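# Fork the loose switch into the yellow-taped rack slot

## Task

Using the fork, carry the unscrewed switch onto the pair of rack rails marked with yellow tape and slide it all the way in. The rack is loose, so it may tilt only a little, and it must finish in its original place.

## Robot and tools

Robot: one six-joint arm (Elite model, UR-style chain: shoulder pan, shoulder lift, elbow, wrist 1, wrist 2, wrist 3) on a base at (0, 0, +0.094) m in the scene frame, slightly tilted. It carries a rigid steel lifting fork with no motor or sensor, so no call has a gripper number. A load stays on only through the fork's shape, gravity and friction.

Frame: everything is in the scene frame. Its origin is on the table top under the arm's base, +z is up, and +y is to the left when facing along +x. Offsets use these same axes, and a rotation offset turns about the Hand target's position.

Fork geometry: the tool point (end_effector_position) sits between the two tines, halfway along them, on their load-bearing face. The blades are 240 mm long, 30 mm wide and 8 mm thick, with a 110 mm gap, and they point toward the tool's -y axis. The noses are 120 mm from the tool point toward -y and the upright back legs are 120 mm toward +y. The load faces look along tool -z, so the blades are level when tool +z points straight down. If the blades tip nose-down, the load slides off. A block reaches about 10 cm out from the last joint's axis toward the fork's -y and turns with it. A heavier load makes the tool point sag below its target and tilts the fork. Read the reported pose and send a correction.

execute_actions(actions, cameras): actions is a list of actions. Each action is a table of up to 15 rows, one row per 1/30 s control step. A shorter table repeats its last row until all 15 steps are done. Each row has six numbers in [-1, 1]: dx, dy, dz, rx, ry, rz. This is an offset, not a pose. It is measured from the Hand target at the start of that action, and every row in the action counts from that same start. 1.0 equals 0.6 m for the translations or 180 degrees for the rotation vector (rx, ry, rz). If the translation length is over 1.0, it may be shortened. Sending the same offset twice moves the target twice. An empty actions list returns the state with images, the scene number and extra fields. cameras: ["all"], [] or a list of names (cam_head_left, cam_head_right, cam_wrist). An unknown name makes the call invalid.

move(target, speed, blend, blocking, cameras): moves the tool point in a straight line. target is one six-number row with the same scale and layout as above, or a list of up to 15 rows. Every row is an offset from the current Hand target, not from the previous row. speed is in m/s, from 0.002 to 3.2, default 0.25. Turning is capped at twice that value in rad/s. You can give one speed or one per segment. blend is in metres and rounds the corners between targets; 0 means stop at each one. The whole list shares 10 s, and a longer path stops short. blocking=false returns after about 0.5 s while the motion continues. The path ignores obstacles, and the tool lags behind it, more so at speed or with the arm stretched out. Keep paths away from the arm's own base, because passing near it can flip the shoulder posture. The result adds a move: line. done means at rest within 3 mm and 2 degrees. Other endings are off_target, moving, held (a check held back a step or the clearance check stopped the path) and fault. limits=paced means the pose was clipped and limits=held means steps were held back. Neither done nor off_target tells you whether contact occurred.

wait(seconds 0 to 10): lets time pass while the last command is held, and a running move continues. stop(): brakes a running move, which needs some distance. zoom_image(camera, region [x0, y0, x1, y1] in pixels, at most 504 by 504): gives a closer view of the latest image from that camera. read_manual(section="licences"): returns licence text only. finished_scene(scene 1 or 2): ends the scene permanently, so only call it once the switch rests in place with no robot support.

Controller behaviour: the commanded orientation is clipped to within 32 degrees of the measured one. Damped IK gives position priority. Commands are smoothed, so motion trails about 0.15 s behind. The joint speed caps are 2.09, 2.09, 2.62, 3.14, 3.14 and 3.14 rad/s. The Hand target line shows the last command after clipping, and it is the origin for the next offsets. The tool often stops short of it. Waiting does not close the gap, but any new action, even all zeros, asks for the target again. If a gap remains, send the missing distance as an offset. When pushing against something, the arm keeps pressing. To release, command a target back past the current tool point. With the wrist near the first joint's axis, a small tool motion can swing the whole arm.

Result lines: end_effector_position is in m, end_effector_quat_wxyz gives orientation, and linear and angular velocities are in m/s and rad/s. The printed pose may be a few cm off, more at long reach. Joint positions are listed from the base outward. Joint torques are the total drive output, including gravity, and carry offsets, friction and noise. A positive torque acts toward a larger joint angle. "within noise" means the joint is effectively still.

Faults to avoid: a contact torque at a joint's limit, or a net external force near 150 N (plus or minus 25), halts the arm for 10 s. The torque limits in N m are 293, 293, 133, 49.8, 49.8 and 49.8, and a carried load's weight counts toward them. The arm is stiff, so even a target slightly past a firm contact can fault. Faster contact hits harder. Motor heat builds when holding a load, stretching out or pushing toward an unreachable pose. A MOTOR HOT warning appears at 70 °C, and at 85 °C the brakes lock for 30 to 60 s or longer. Do not drop the switch, tip the rack, slam into fixed objects, or let anything leave the table. Loose objects may get an occasional small push.

Cameras: cam_head_left and cam_head_right are fixed on a shared bar; cam_wrist rides on the tool. Each image is 672x504. Calibration (K, D, T_world_to_cam) is provided but may be slightly off. Less simulated time, smooth motion and low motor effort help, and thinking time also counts.

Each tool is called after "Request:" by a JSON object that holds its "fn" and its "kwargs", one argument or row to a line.

## Session

Request:
{"fn": "execute_actions", "kwargs": {
  "actions": []
}}

Scene clock: 0.00 s.
end_effector_position=(+0.6600, +0.2529, +0.3169) end_effector_quat_wxyz=(+0.049, +0.971, +0.235, +0.002)
Joint positions: [3.144 -1.402 1.911 -2.097 -1.658 1.049]
Joint velocities: within noise
Joint torques (N m): no reading
Hand target: +0.6600, +0.2529, +0.3169; +0.049, +0.971, +0.235, +0.002

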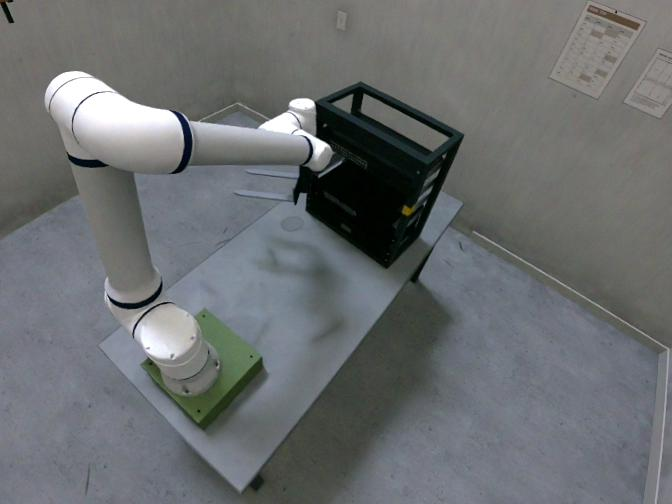

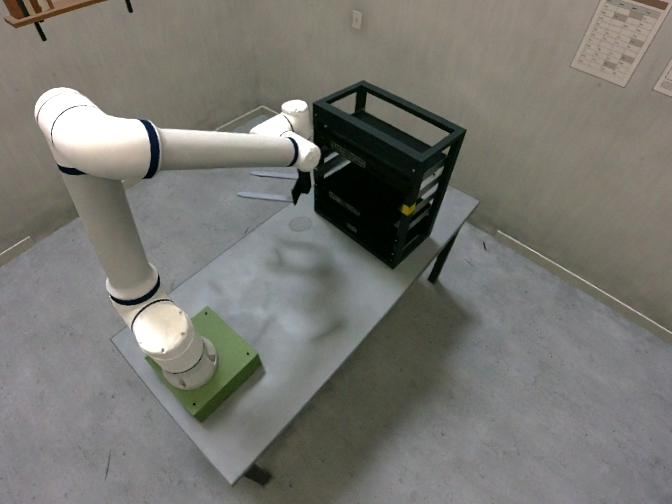

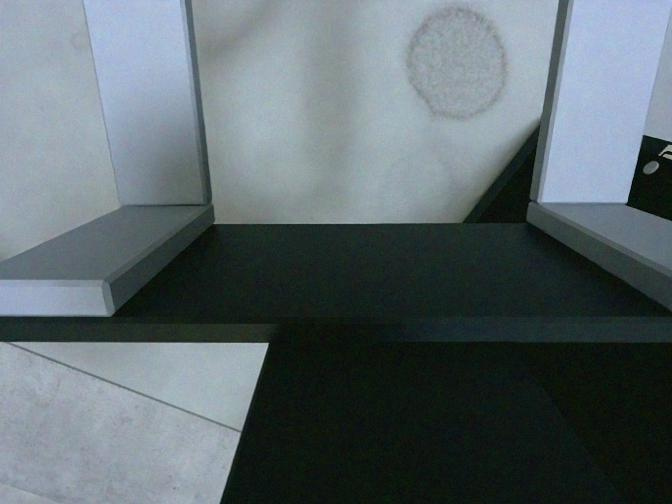

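Request:
{"fn": "zoom_image", "kwargs": {
  "camera": "cam_head_left",
  "region": [230, 60, 480, 280]
}}

Request:
{"fn": "zoom_image", "kwargs": {
  "camera": "cam_head_right",
  "region": [230, 60, 480, 280]
}}

Scaled by 2.016.

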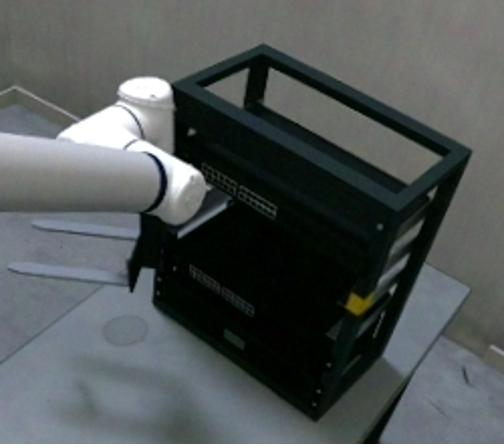

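Scaled by 2.016.

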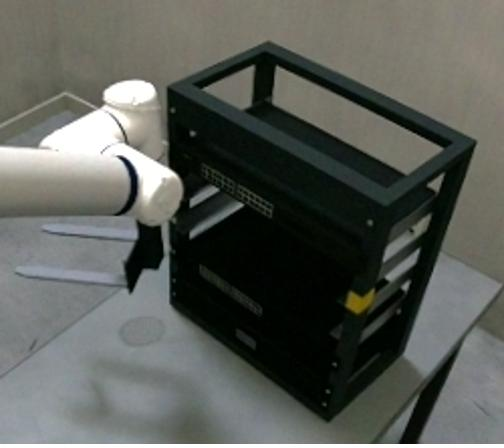

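Request:
{"fn": "move", "kwargs": {
  "target": [-0.35, -0.338, 0.388, 0, 0, -0.65],
  "speed": 0.4,
  "cameras": ["all"]
}}

Scene clock: 81.43 s.
end_effector_position=(+0.4500, +0.0501, +0.5496) end_effector_quat_wxyz=(+0.027, +0.708, -0.705, -0.041)
Joint positions: [2.755 -2.251 2.071 -1.282 -1.593 2.705]
Joint torques (N m): [-4.85 -8.4 -99.46 -4.51 2.1 3.1]
Hand target: +0.4500, +0.0501, +0.5497; +0.027, +0.708, -0.705, -0.041
Off the commanded pose: 0.000 m, 0 deg.
move: done
camera_calibration:
cam_wrist: T_world_to_cam=[[-0.0116701, -0.998922, -0.0449257, 0.0895125], [-0.900556, -0.00902692, 0.434647, 0.0381434], [-0.434584, 0.0455305, -0.89948, 0.782074], [0, 0, 0, 1]] pos_world=[0.375272, 0.0541521, 0.690903]

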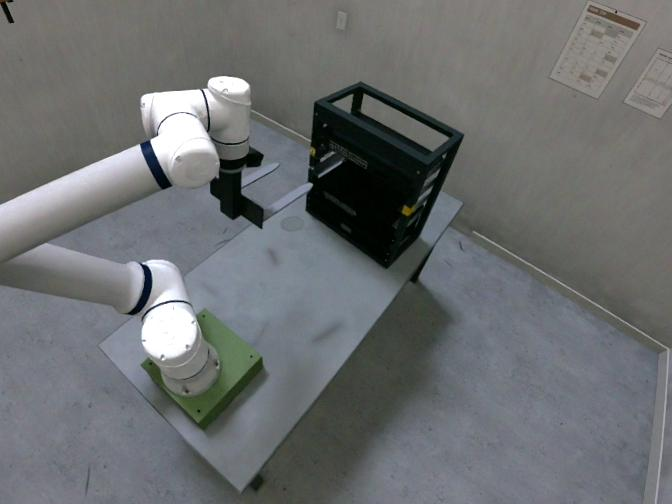

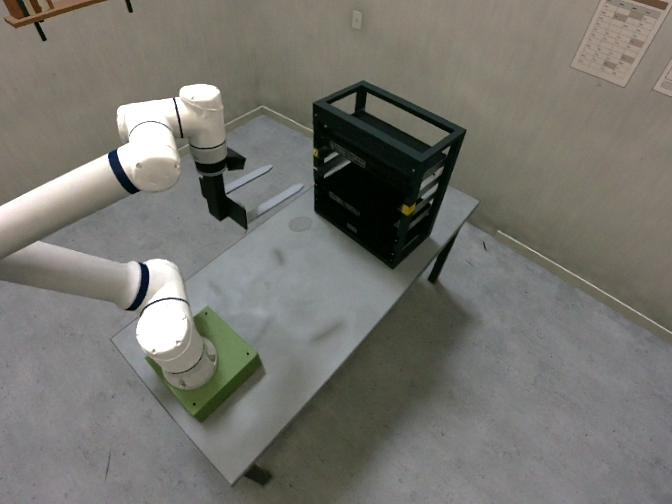

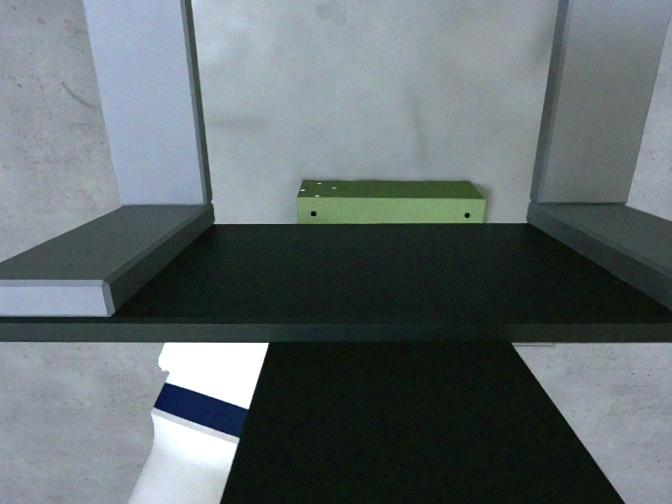

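Request:
{"fn": "zoom_image", "kwargs": {
  "camera": "cam_head_left",
  "region": [290, 70, 480, 280]
}}

Request:
{"fn": "zoom_image", "kwargs": {
  "camera": "cam_head_right",
  "region": [290, 70, 480, 280]
}}

Scaled by 2.400.

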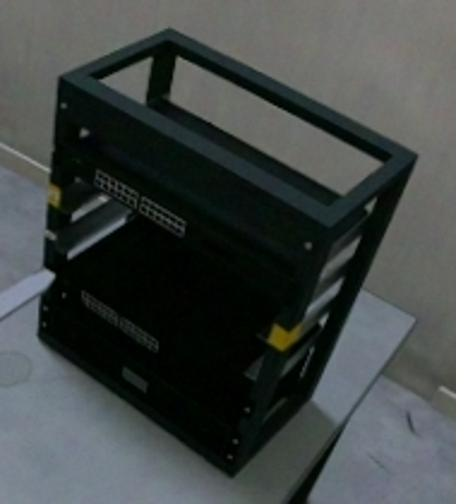

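Scaled by 2.400.

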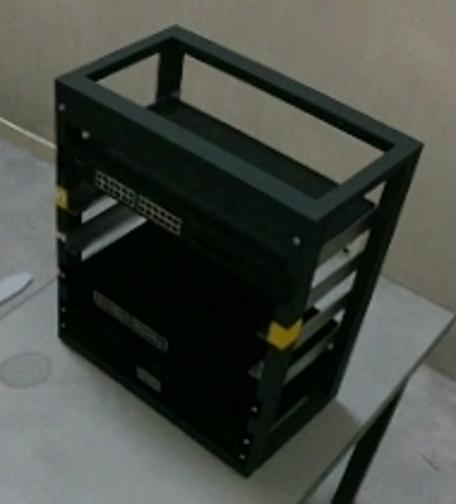

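Request:
{"fn": "move", "kwargs": {
  "target": [0.3417, -0.083, -0.0717, 0, -0.4194, 0],
  "speed": 0.3,
  "cameras": ["all"]
}}

Scene clock: 109.27 s.
end_effector_position=(+0.6550, +0.0003, +0.5067) end_effector_quat_wxyz=(-0.410, +0.585, -0.574, +0.401)
Joint positions: [2.596 -1.484 2.741 -3.964 -1 2.905]
Joint torques (N m): [9.8 -20.03 -49.89 -11.4 -0.67 3.29]
Hand target: +0.6550, +0.0003, +0.5066; -0.410, +0.585, -0.574, +0.401
Off the commanded pose: 0.000 m, 0 deg.
move: done
camera_calibration:
cam_wrist: T_world_to_cam=[[0.0405917, -0.998915, -0.0228423, -0.00520157], [-0.646623, -0.00883403, -0.762758, 0.681333], [0.761729, 0.045732, -0.64628, -0.0771595], [0, 0, 0, 1]] pos_world=[0.499552, 0.00435165, 0.469707]

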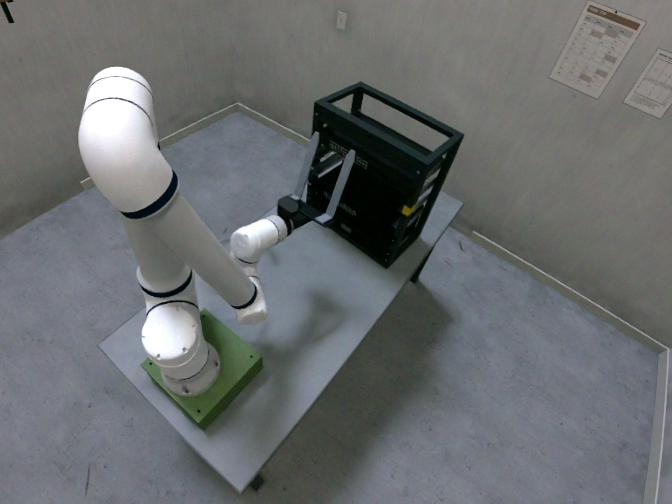

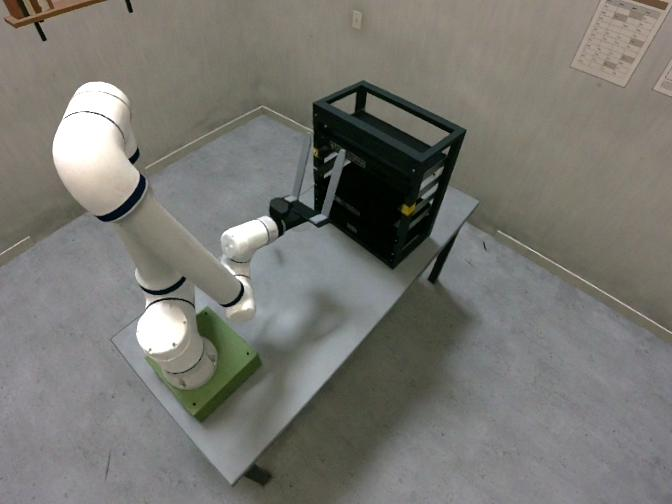

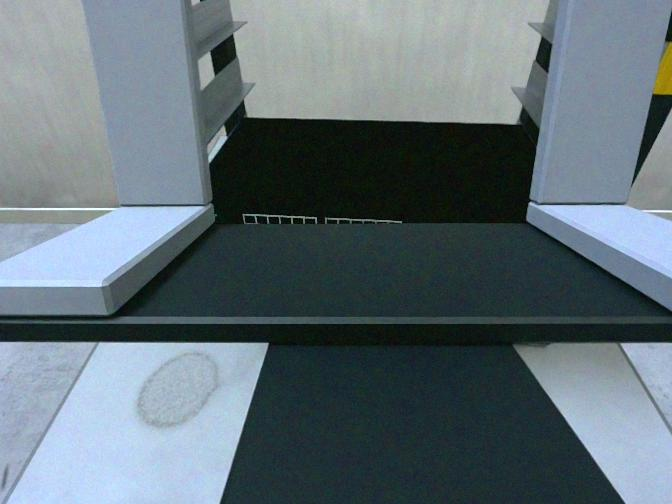

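Request:
{"fn": "move", "kwargs": {
  "target": [-0.05, 0.2, 0.133, 0, -0.0556, 0],
  "speed": 0.3,
  "cameras": ["cam_wrist"]
}}

Request:
{"fn": "move", "kwargs": {
  "target": [0.0, -0.4, 0, 0, 0, 0],
  "speed": 0.3,
  "cameras": ["cam_wrist"]
}}

Scene clock: 129.17 s.
end_effector_position=(+0.6250, +0.1202, +0.5864) end_effector_quat_wxyz=(-0.458, +0.548, -0.536, +0.451)
Joint positions: [2.965 -1.502 2.685 -4.132 -1.331 3.1]
Joint torques (N m): [11.47 -19.35 -55.07 -10.72 -1.99 3.03]
Hand target: +0.6250, +0.1203, +0.5864; -0.458, +0.547, -0.536, +0.451
Off the commanded pose: 0.000 m, 0 deg.
move: done
camera_calibration:
cam_wrist: T_world_to_cam=[[0.0439443, -0.998915, -0.0154367, 0.111272], [-0.504099, -0.00883069, -0.863601, 0.693919], [0.862527, 0.045732, -0.50394, -0.154647], [0, 0, 0, 1]] pos_world=[0.478301, 0.124352, 0.523054]
Images, in order (width x height): cam_wrist 672x504.

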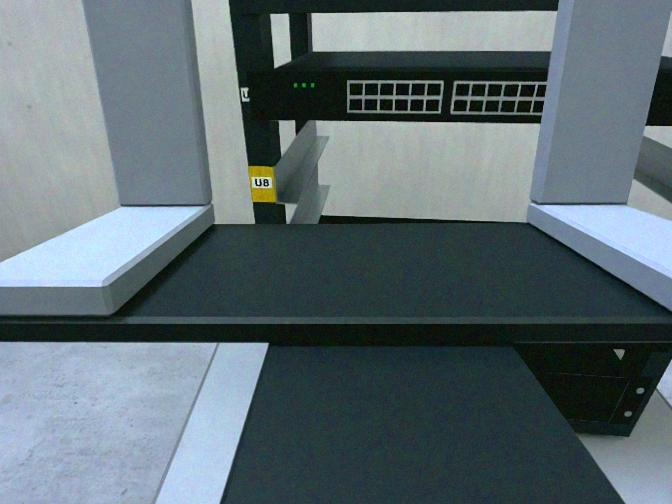

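Scene clock: 130.80 s.
end_effector_position=(+0.6250, -0.1196, +0.5864) end_effector_quat_wxyz=(-0.458, +0.547, -0.536, +0.451)
Joint positions: [2.246 -1.52 2.696 -3.997 -0.632 2.885]
Joint torques (N m): [-21.37 -46.05 -52.07 -3.93 3.85 -2.4]
Hand target: +0.6250, -0.1197, +0.5864; -0.458, +0.547, -0.536, +0.451
Off the commanded pose: 0.000 m, 0 deg.
move: done
camera_calibration:
cam_wrist: T_world_to_cam=[[0.0437252, -0.998925, -0.015415, -0.128275], [-0.503911, -0.00872883, -0.863712, 0.691779], [0.862648, 0.0455338, -0.50375, -0.143855], [0, 0, 0, 1]] pos_world=[0.4783, -0.115548, 0.523053]
Images, in order (width x height): cam_wrist 672x504.

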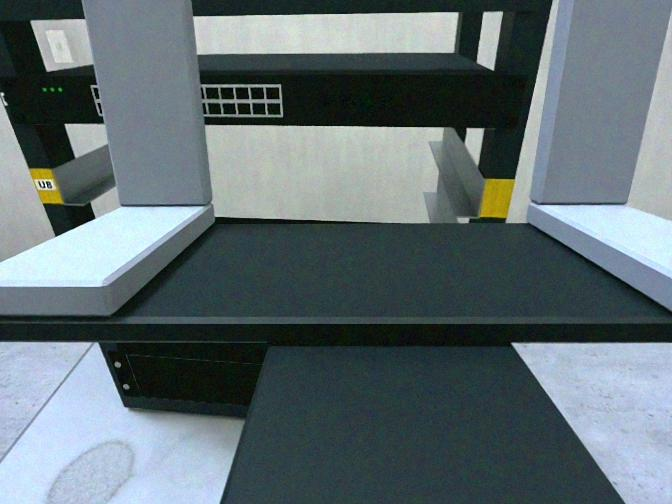

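Request:
{"fn": "zoom_image", "kwargs": {
  "camera": "cam_wrist",
  "region": [400, 0, 560, 240]
}}

Request:
{"fn": "zoom_image", "kwargs": {
  "camera": "cam_wrist",
  "region": [0, 0, 280, 240]
}}

Request:
{"fn": "zoom_image", "kwargs": {
  "camera": "cam_wrist",
  "region": [60, 330, 280, 430]
}}

Scaled by 2.100.

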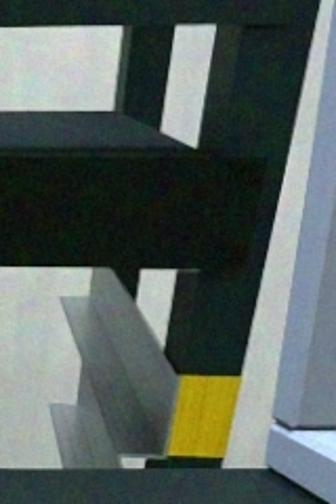

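Scaled by 1.800.

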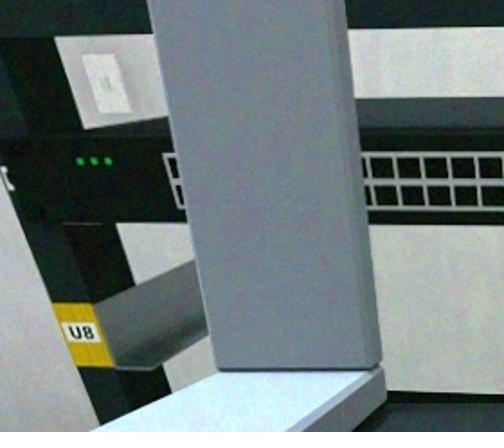

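Scaled by 2.291.

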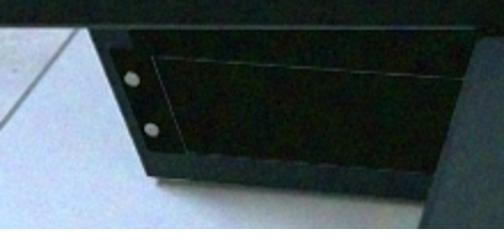

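Request:
{"fn": "move", "kwargs": {
  "target": [0.083, 0.0, -0.417, 0, -0.0556, 0],
  "speed": 0.3,
  "cameras": ["cam_wrist"]
}}

Request:
{"fn": "move", "kwargs": {
  "target": [0.0, 0.4, 0, 0, 0, 0],
  "speed": 0.3,
  "cameras": ["cam_wrist"]
}}

Scene clock: 145.17 s.
end_effector_position=(+0.6748, -0.1197, +0.3363) end_effector_quat_wxyz=(+0.503, -0.506, +0.494, -0.497)
Joint positions: [2.407 -0.553 2.419 -4.989 -0.771 3.13]
Joint torques (N m): [9.45 -61.34 1.88 -7.36 -2.15 3.31]
Hand target: +0.6748, -0.1197, +0.3362; +0.503, -0.506, +0.494, -0.497
Off the commanded pose: 0.000 m, 0 deg.
move: done
camera_calibration:
cam_wrist: T_world_to_cam=[[0.0459578, -0.998915, -0.00757252, -0.138517], [-0.346498, -0.00883078, -0.938009, 0.419589], [0.936924, 0.0457327, -0.346528, -0.415752], [0, 0, 0, 1]] pos_world=[0.541281, -0.115648, 0.24846]
Images, in order (width x height): cam_wrist 672x504.

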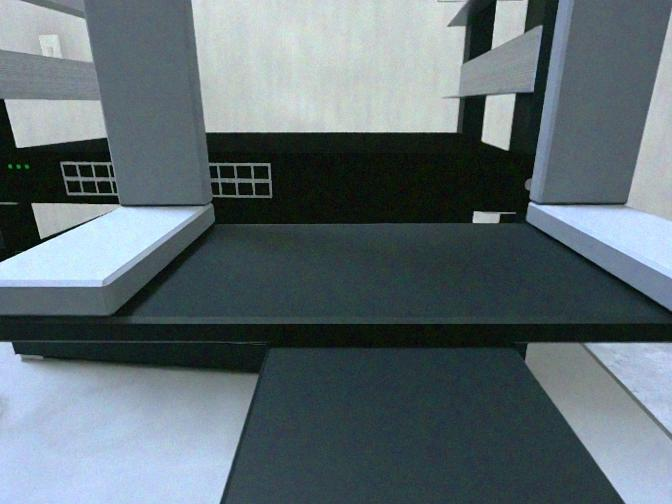

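Scene clock: 146.80 s.
end_effector_position=(+0.6748, +0.1202, +0.3362) end_effector_quat_wxyz=(+0.503, -0.506, +0.494, -0.497)
Joint positions: [3.013 -0.553 2.426 -5.002 -1.377 3.141]
Joint torques (N m): [9.47 -94.19 0.82 -4.55 -2.56 3.44]
Hand target: +0.6748, +0.1203, +0.3362; +0.503, -0.506, +0.494, -0.497
Off the commanded pose: 0.000 m, 0 deg.
move: done
camera_calibration:
cam_wrist: T_world_to_cam=[[0.0459597, -0.998915, -0.00755913, 0.101112], [-0.34629, -0.00883384, -0.938086, 0.421555], [0.937001, 0.0457318, -0.34632, -0.426945], [0, 0, 0, 1]] pos_world=[0.541381, 0.124252, 0.248359]
Images, in order (width x height): cam_wrist 672x504.

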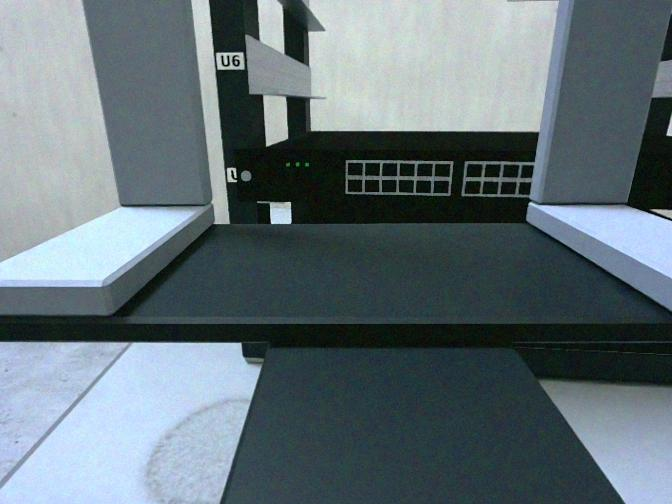

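Request:
{"fn": "move", "kwargs": {
  "target": [
    [-0.025, -0.2, 0.6067, 0.0110, 0.4998, -0.0199],
    [0.4917, -0.2333, 0.6067, 0.0110, 0.4998, -0.0199]
  ],
  "speed": 0.4,
  "blend": [0.04, 0],
  "cameras": ["all"]
}}

Scene clock: 222.07 s.
end_effector_position=(+0.9697, -0.0197, +0.7003) end_effector_quat_wxyz=(-0.001, +0.687, -0.727, +0.000)
Joint positions: [2.952 -1.353 1.178 -1.382 -1.566 2.962]
Joint torques (N m): [9.76 -74.74 -100.74 -5 -2.14 3.49]
Hand target: +0.9698, -0.0197, +0.7003; -0.001, +0.687, -0.727, +0.000
Off the commanded pose: 0.000 m, 0 deg.
move: done
camera_calibration:
cam_wrist: T_world_to_cam=[[-0.0692752, -0.997201, -0.0281235, 0.0767861], [-0.936692, 0.0553205, 0.345756, 0.538564], [-0.343233, 0.0502954, -0.937903, 1.08499], [0, 0, 0, 1]] pos_world=[0.882194, -0.00779271, 0.833567]

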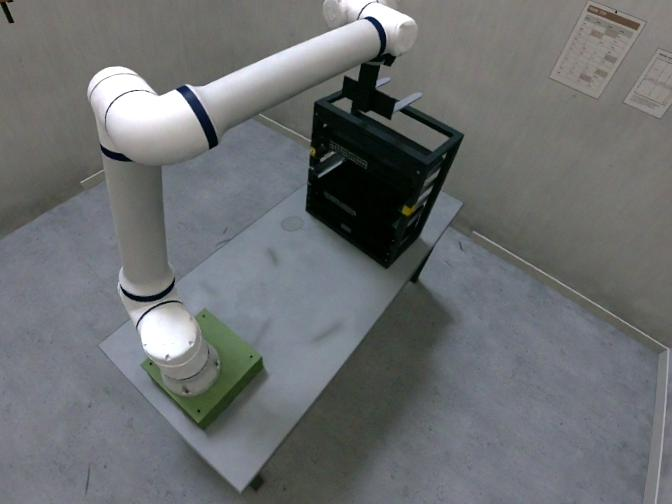

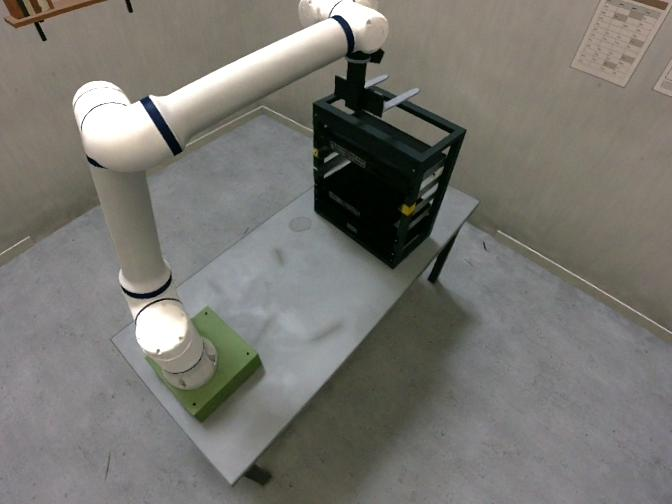

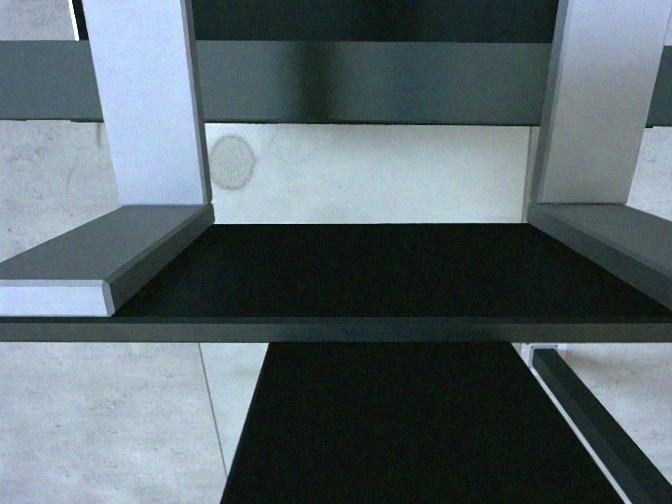

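Request:
{"fn": "zoom_image", "kwargs": {
  "camera": "cam_wrist",
  "region": [0, 0, 224, 168]
}}

Request:
{"fn": "zoom_image", "kwargs": {
  "camera": "cam_wrist",
  "region": [224, 0, 448, 168]
}}

Request:
{"fn": "zoom_image", "kwargs": {
  "camera": "cam_wrist",
  "region": [448, 0, 672, 168]
}}

Request:
{"fn": "zoom_image", "kwargs": {
  "camera": "cam_wrist",
  "region": [0, 200, 336, 360]
}}

Request:
{"fn": "zoom_image", "kwargs": {
  "camera": "cam_wrist",
  "region": [336, 200, 672, 360]
}}

Scaled by 2.250.

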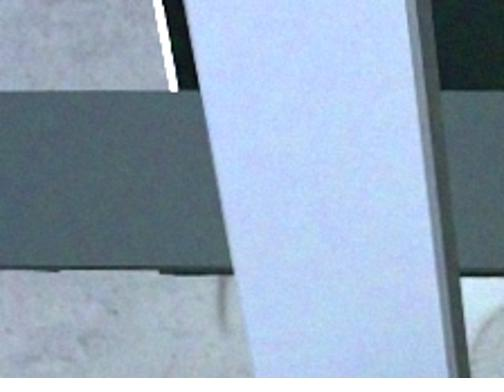

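Scaled by 2.250.

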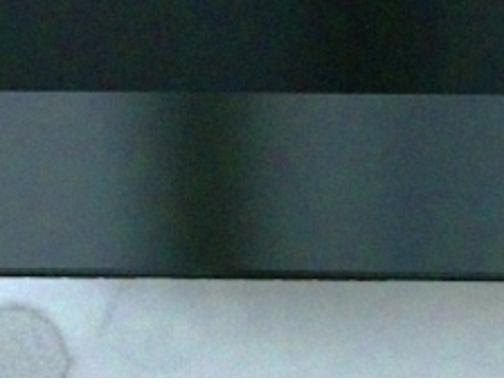

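Scaled by 2.250.

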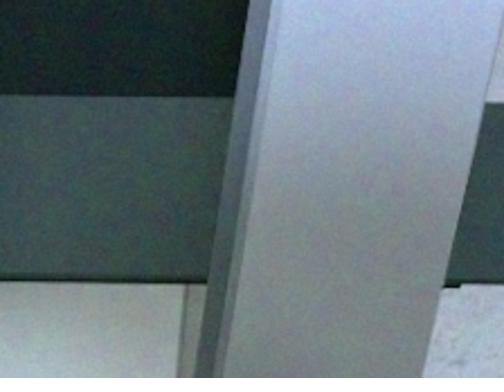

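Scaled by 1.500.

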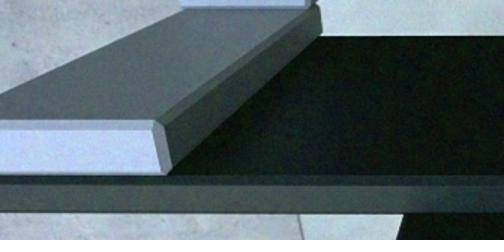

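Scaled by 1.500.

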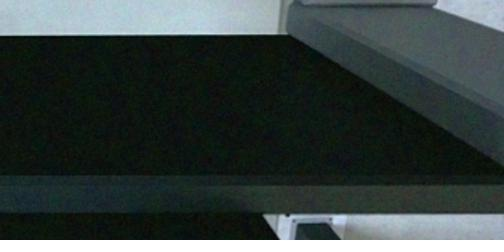

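Request:
{"fn": "move", "kwargs": {
  "target": [
    [-0.45, 0.0213, 0, 0, 0, -0.0028],
    [-0.45, 0.0213, -0.475, 0, 0, -0.0028]
  ],
  "speed": 0.35,
  "blend": [0.05, 0],
  "cameras": ["all"]
}}

Scene clock: 307.13 s.
end_effector_position=(+0.6998, -0.0069, +0.4154) end_effector_quat_wxyz=(-0.001, +0.684, -0.730, +0.000)
Joint positions: [2.862 -1.782 2.108 -1.882 -1.567 2.88]
Joint torques (N m): [10.38 -24.54 -74.23 -10.36 2.17 3.38]
Hand target: +0.6998, -0.0069, +0.4153; -0.001, +0.684, -0.730, +0.000
Off the commanded pose: 0.000 m, 0 deg.
move: done
camera_calibration:
cam_wrist: T_world_to_cam=[[-0.0780608, -0.996553, -0.0280774, 0.0688941], [-0.936147, 0.0635861, 0.345811, 0.383265], [-0.342834, 0.0532788, -0.937884, 0.724258], [0, 0, 0, 1]] pos_world=[0.61247, 0.00569869, 0.548667]

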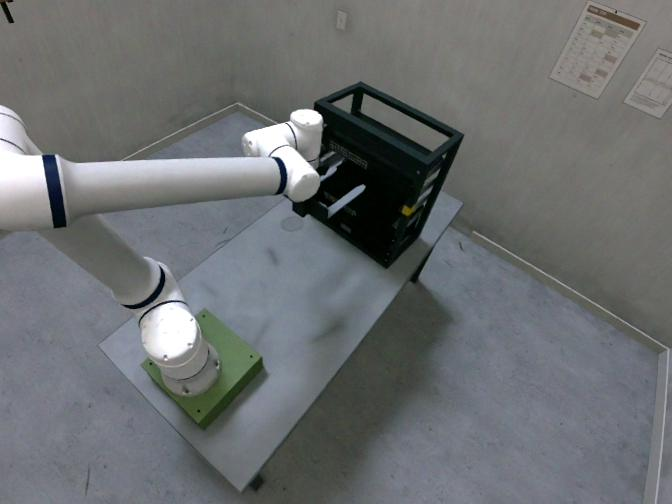

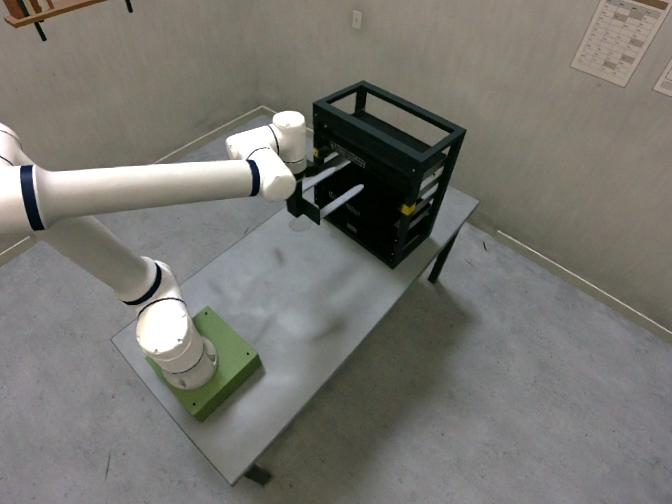

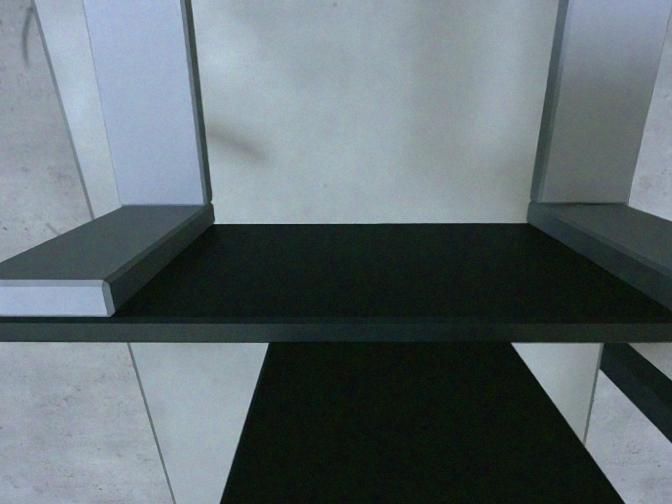

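Request:
{"fn": "zoom_image", "kwargs": {
  "camera": "cam_head_left",
  "region": [290, 110, 410, 230]
}}

Request:
{"fn": "zoom_image", "kwargs": {
  "camera": "cam_head_right",
  "region": [290, 110, 410, 230]
}}

Scaled by 4.200.

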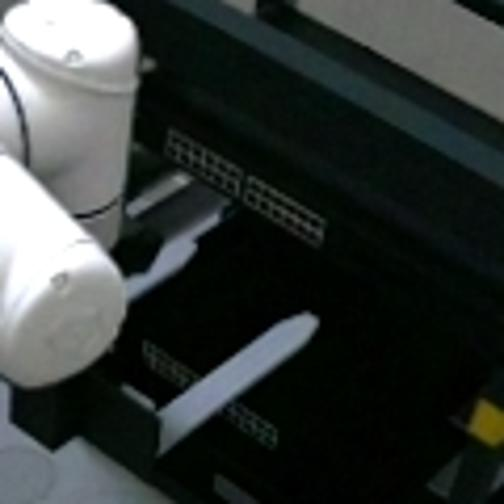

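Scaled by 4.200.

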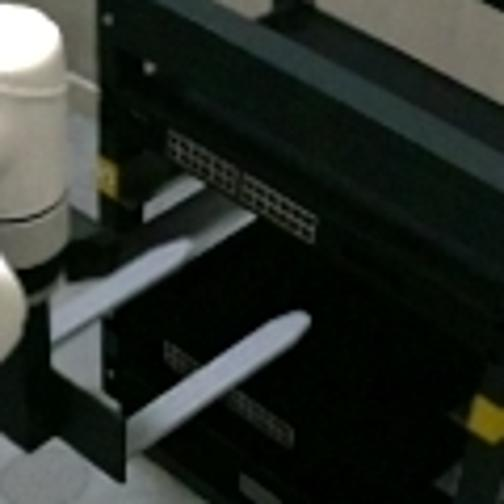

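Request:
{"fn": "move", "kwargs": {
  "target": [0.3637, -0.0235, 0, 0, 0, 0],
  "speed": 0.25,
  "cameras": ["all"]
}}

Request:
{"fn": "zoom_image", "kwargs": {
  "camera": "cam_head_left",
  "region": [270, 70, 390, 190]
}}

Request:
{"fn": "zoom_image", "kwargs": {
  "camera": "cam_head_right",
  "region": [270, 70, 390, 190]
}}

Scene clock: 330.63 s.
end_effector_position=(+0.9179, -0.0210, +0.4153) end_effector_quat_wxyz=(-0.001, +0.684, -0.730, +0.000)
Joint positions: [2.937 -1.407 1.748 -1.899 -1.566 2.956]
Joint torques (N m): [10.09 -66.84 -98.42 -5.3 -2.06 3.27]
Hand target: +0.9180, -0.0210, +0.4153; -0.001, +0.684, -0.730, +0.000
Off the commanded pose: 0.000 m, 0 deg.
move: done
camera_calibration:
cam_wrist: T_world_to_cam=[[-0.0780599, -0.996553, -0.0280761, 0.0719631], [-0.936159, 0.0635875, 0.34578, 0.58839], [-0.342803, 0.0532752, -0.937896, 0.799663], [0, 0, 0, 1]] pos_world=[0.83057, -0.00830131, 0.548567]

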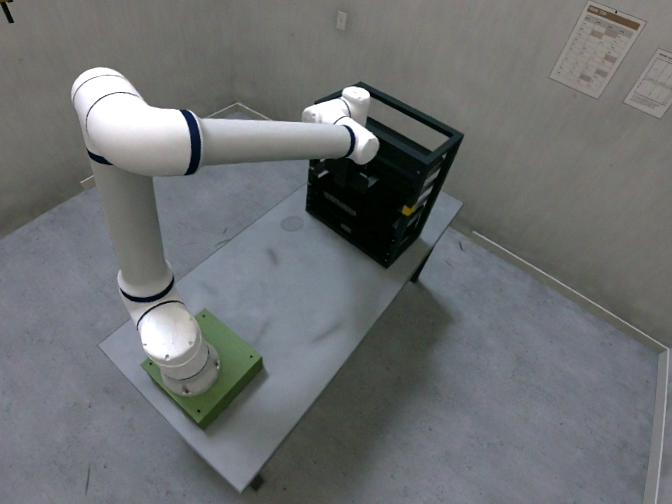

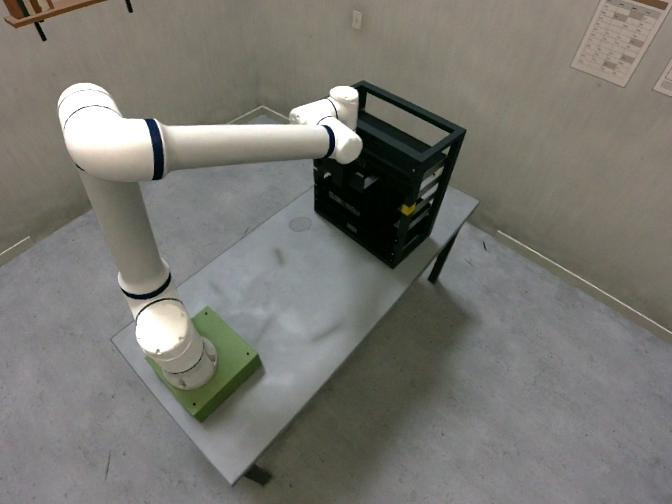

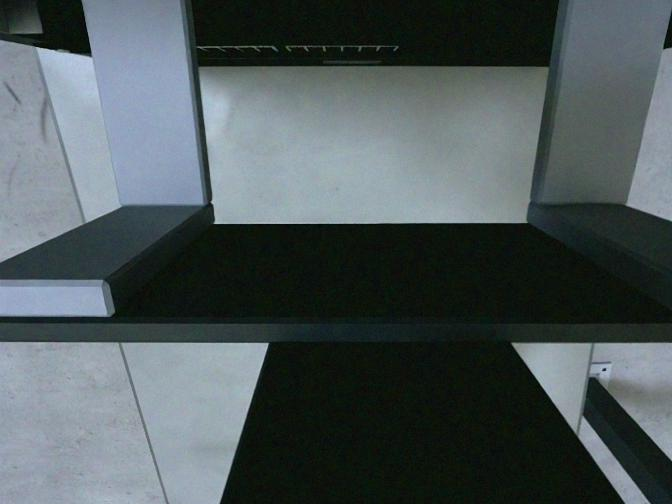

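Scaled by 4.200.

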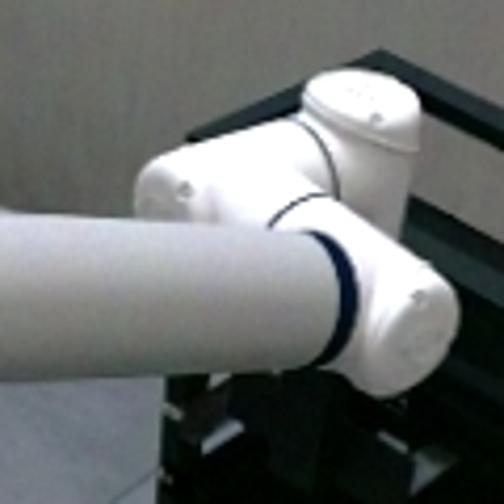

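Scaled by 4.200.

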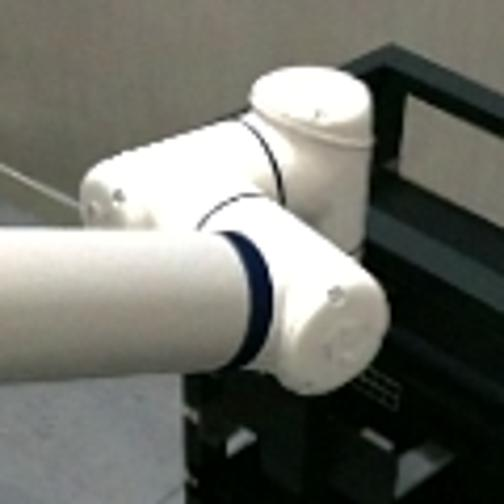

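Request:
{"fn": "zoom_image", "kwargs": {
  "camera": "cam_wrist",
  "region": [190, 20, 370, 110]
}}

Request:
{"fn": "zoom_image", "kwargs": {
  "camera": "cam_wrist",
  "region": [370, 20, 550, 110]
}}

Scaled by 2.800.

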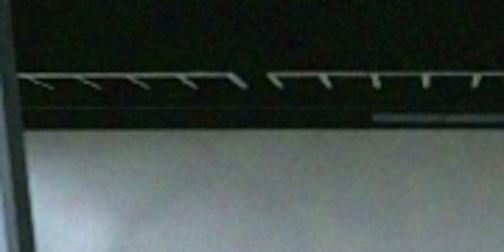

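Scaled by 2.800.

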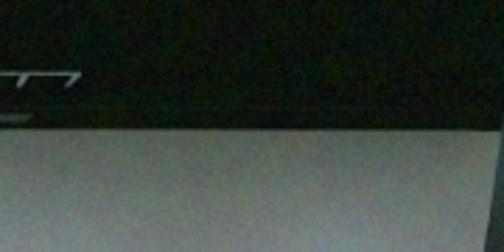

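Request:
{"fn": "move", "kwargs": {
  "target": [0, 0, 0.0133, 0, 0, 0],
  "speed": 0.05
}}

Request:
{"fn": "move", "kwargs": {
  "target": [0, 0, 0.005, 0, 0, 0],
  "speed": 0.02
}}

Request:
{"fn": "move", "kwargs": {
  "target": [0, 0, 0.005, 0, 0, 0],
  "speed": 0.02
}}

Scene clock: 349.80 s.
end_effector_position=(+0.9180, -0.0210, +0.4231) end_effector_quat_wxyz=(-0.001, +0.684, -0.730, +0.000)
Joint positions: [2.937 -1.41 1.738 -1.885 -1.566 2.956]
Joint torques (N m): [1.53 -93.06 -97.82 -5.09 -2.09 1.54]
Hand target: +0.9180, -0.0210, +0.4232; -0.001, +0.684, -0.730, +0.000
Off the commanded pose: 0.000 m, 0 deg.
move: done

Scene clock: 350.50 s.
end_effector_position=(+0.9180, -0.0210, +0.4261) end_effector_quat_wxyz=(-0.001, +0.684, -0.730, +0.000)
Joint positions: [2.937 -1.412 1.735 -1.88 -1.566 2.956]
Joint torques (N m): [-10.67 -92.93 -97.77 -5.37 -2.12 -1.32]
Hand target: +0.9180, -0.0210, +0.4262; -0.001, +0.684, -0.730, +0.000
Off the commanded pose: 0.000 m, 0 deg.
move: done

Scene clock: 351.20 s.
end_effector_position=(+0.9180, -0.0210, +0.4291) end_effector_quat_wxyz=(-0.001, +0.684, -0.730, +0.000)
Joint positions: [2.937 -1.414 1.731 -1.874 -1.566 2.956]
Joint torques (N m): [-14.99 -92.4 -98.53 -5.14 -2.23 -1.48]
Hand target: +0.9180, -0.0210, +0.4292; -0.001, +0.684, -0.730, +0.000
Off the commanded pose: 0.000 m, 0 deg.
move: done

Request:
{"fn": "move", "kwargs": {
  "target": [0, 0, 0.005, 0, 0, 0],
  "speed": 0.02
}}

Request:
{"fn": "move", "kwargs": {
  "target": [0, 0, 0.005, 0, 0, 0],
  "speed": 0.02
}}

Request:
{"fn": "move", "kwargs": {
  "target": [0, 0, 0.005, 0, 0, 0],
  "speed": 0.02,
  "cameras": ["all"]
}}

Scene clock: 354.77 s.
end_effector_position=(+0.9180, -0.0210, +0.4321) end_effector_quat_wxyz=(-0.001, +0.684, -0.730, +0.000)
Joint positions: [2.937 -1.415 1.727 -1.869 -1.566 2.956]
Joint torques (N m): [-14.39 -91.79 -98.78 -5.46 -2.17 -1.56]
Hand target: +0.9180, -0.0210, +0.4322; -0.001, +0.684, -0.730, +0.000
Off the commanded pose: 0.000 m, 0 deg.
move: done

Scene clock: 355.47 s.
end_effector_position=(+0.9180, -0.0210, +0.4351) end_effector_quat_wxyz=(-0.001, +0.684, -0.730, +0.000)
Joint positions: [2.937 -1.416 1.723 -1.864 -1.566 2.956]
Joint torques (N m): [-15.65 -92.25 -98.63 -5.26 -2.21 -1.44]
Hand target: +0.9180, -0.0210, +0.4352; -0.001, +0.684, -0.730, +0.000
Off the commanded pose: 0.000 m, 0 deg.
move: done

Scene clock: 356.17 s.
end_effector_position=(+0.9180, -0.0210, +0.4381) end_effector_quat_wxyz=(-0.001, +0.684, -0.730, +0.000)
Joint positions: [2.937 -1.418 1.719 -1.858 -1.566 2.956]
Joint torques (N m): [-17.35 -91.45 -98.95 -5.26 -2.09 -1.42]
Hand target: +0.9180, -0.0210, +0.4382; -0.001, +0.684, -0.730, +0.000
Off the commanded pose: 0.000 m, 0 deg.
move: done
camera_calibration:
cam_wrist: T_world_to_cam=[[-0.0780608, -0.996553, -0.0280774, 0.0726126], [-0.936147, 0.0635861, 0.345811, 0.580572], [-0.342834, 0.0532788, -0.937884, 0.8211], [0, 0, 0, 1]] pos_world=[0.83067, -0.00830131, 0.571367]

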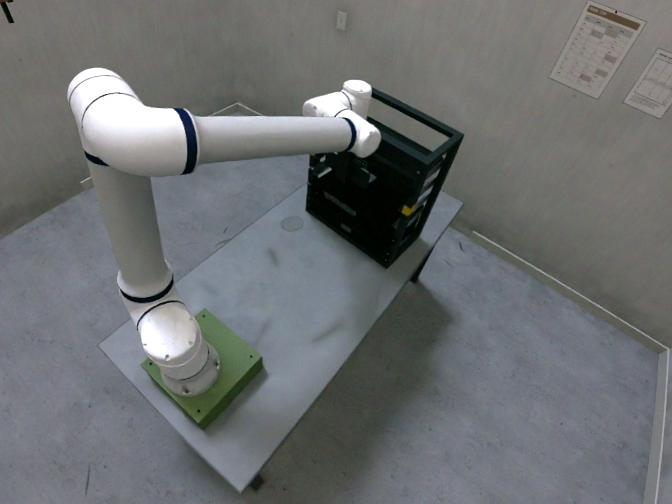

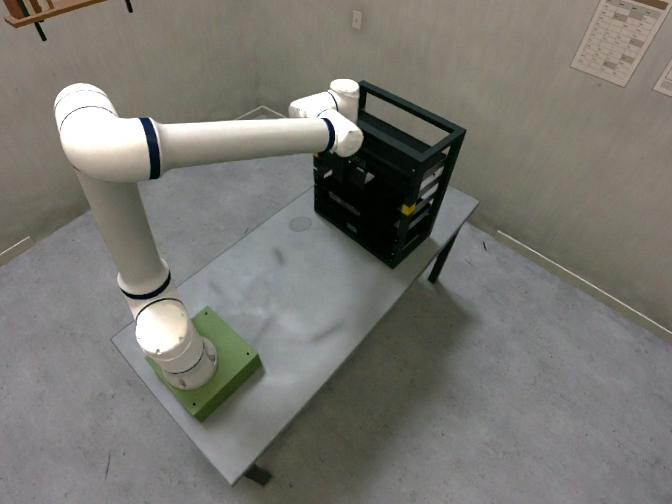

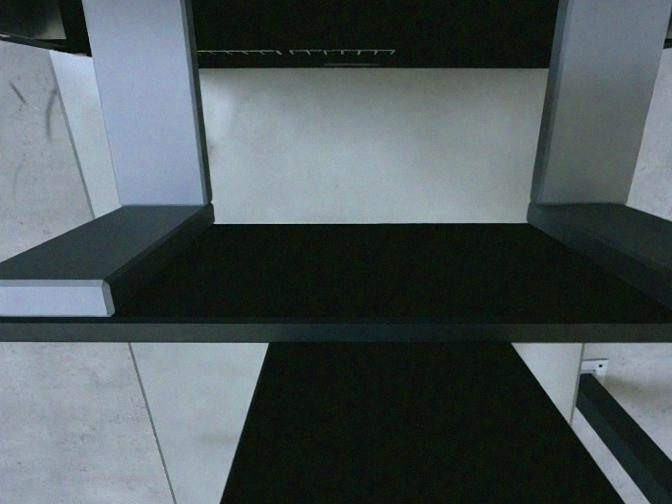

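Request:
{"fn": "move", "kwargs": {
  "target": [0, 0, 0.005, 0, 0, 0],
  "speed": 0.02
}}

Request:
{"fn": "move", "kwargs": {
  "target": [0, 0, 0.005, 0, 0, 0],
  "speed": 0.02
}}

Request:
{"fn": "move", "kwargs": {
  "target": [0, 0, 0.005, 0, 0, 0],
  "speed": 0.02
}}

Scene clock: 360.13 s.
end_effector_position=(+0.9180, -0.0210, +0.4409) end_effector_quat_wxyz=(-0.001, +0.684, -0.730, +0.000)
Joint positions: [2.937 -1.419 1.715 -1.853 -1.566 2.956]
Joint torques (N m): [-18.72 -116.7 -126 -12 3.13 -1.56]
Hand target: +0.9180, -0.0210, +0.4412; -0.001, +0.684, -0.730, +0.000
Off the commanded pose: 0.000 m, 0 deg.
move: done

Scene clock: 360.83 s.
end_effector_position=(+0.9180, -0.0210, +0.4441) end_effector_quat_wxyz=(-0.001, +0.684, -0.730, +0.000)
Joint positions: [2.937 -1.421 1.712 -1.848 -1.566 2.956]
Joint torques (N m): [-18.94 -129.76 -142.72 -18.62 2.22 -1.75]
Hand target: +0.9180, -0.0210, +0.4442; -0.001, +0.684, -0.730, +0.000
Off the commanded pose: 0.000 m, 0 deg.
move: done

Scene clock: 361.53 s.
end_effector_position=(+0.9180, -0.0210, +0.4471) end_effector_quat_wxyz=(-0.001, +0.684, -0.730, +0.000)
Joint positions: [2.937 -1.422 1.708 -1.843 -1.566 2.956]
Joint torques (N m): [-20.16 -128.91 -142.75 -18.44 0.93 -1.95]
Hand target: +0.9180, -0.0210, +0.4472; -0.001, +0.684, -0.730, +0.000
Off the commanded pose: 0.000 m, 0 deg.
move: done


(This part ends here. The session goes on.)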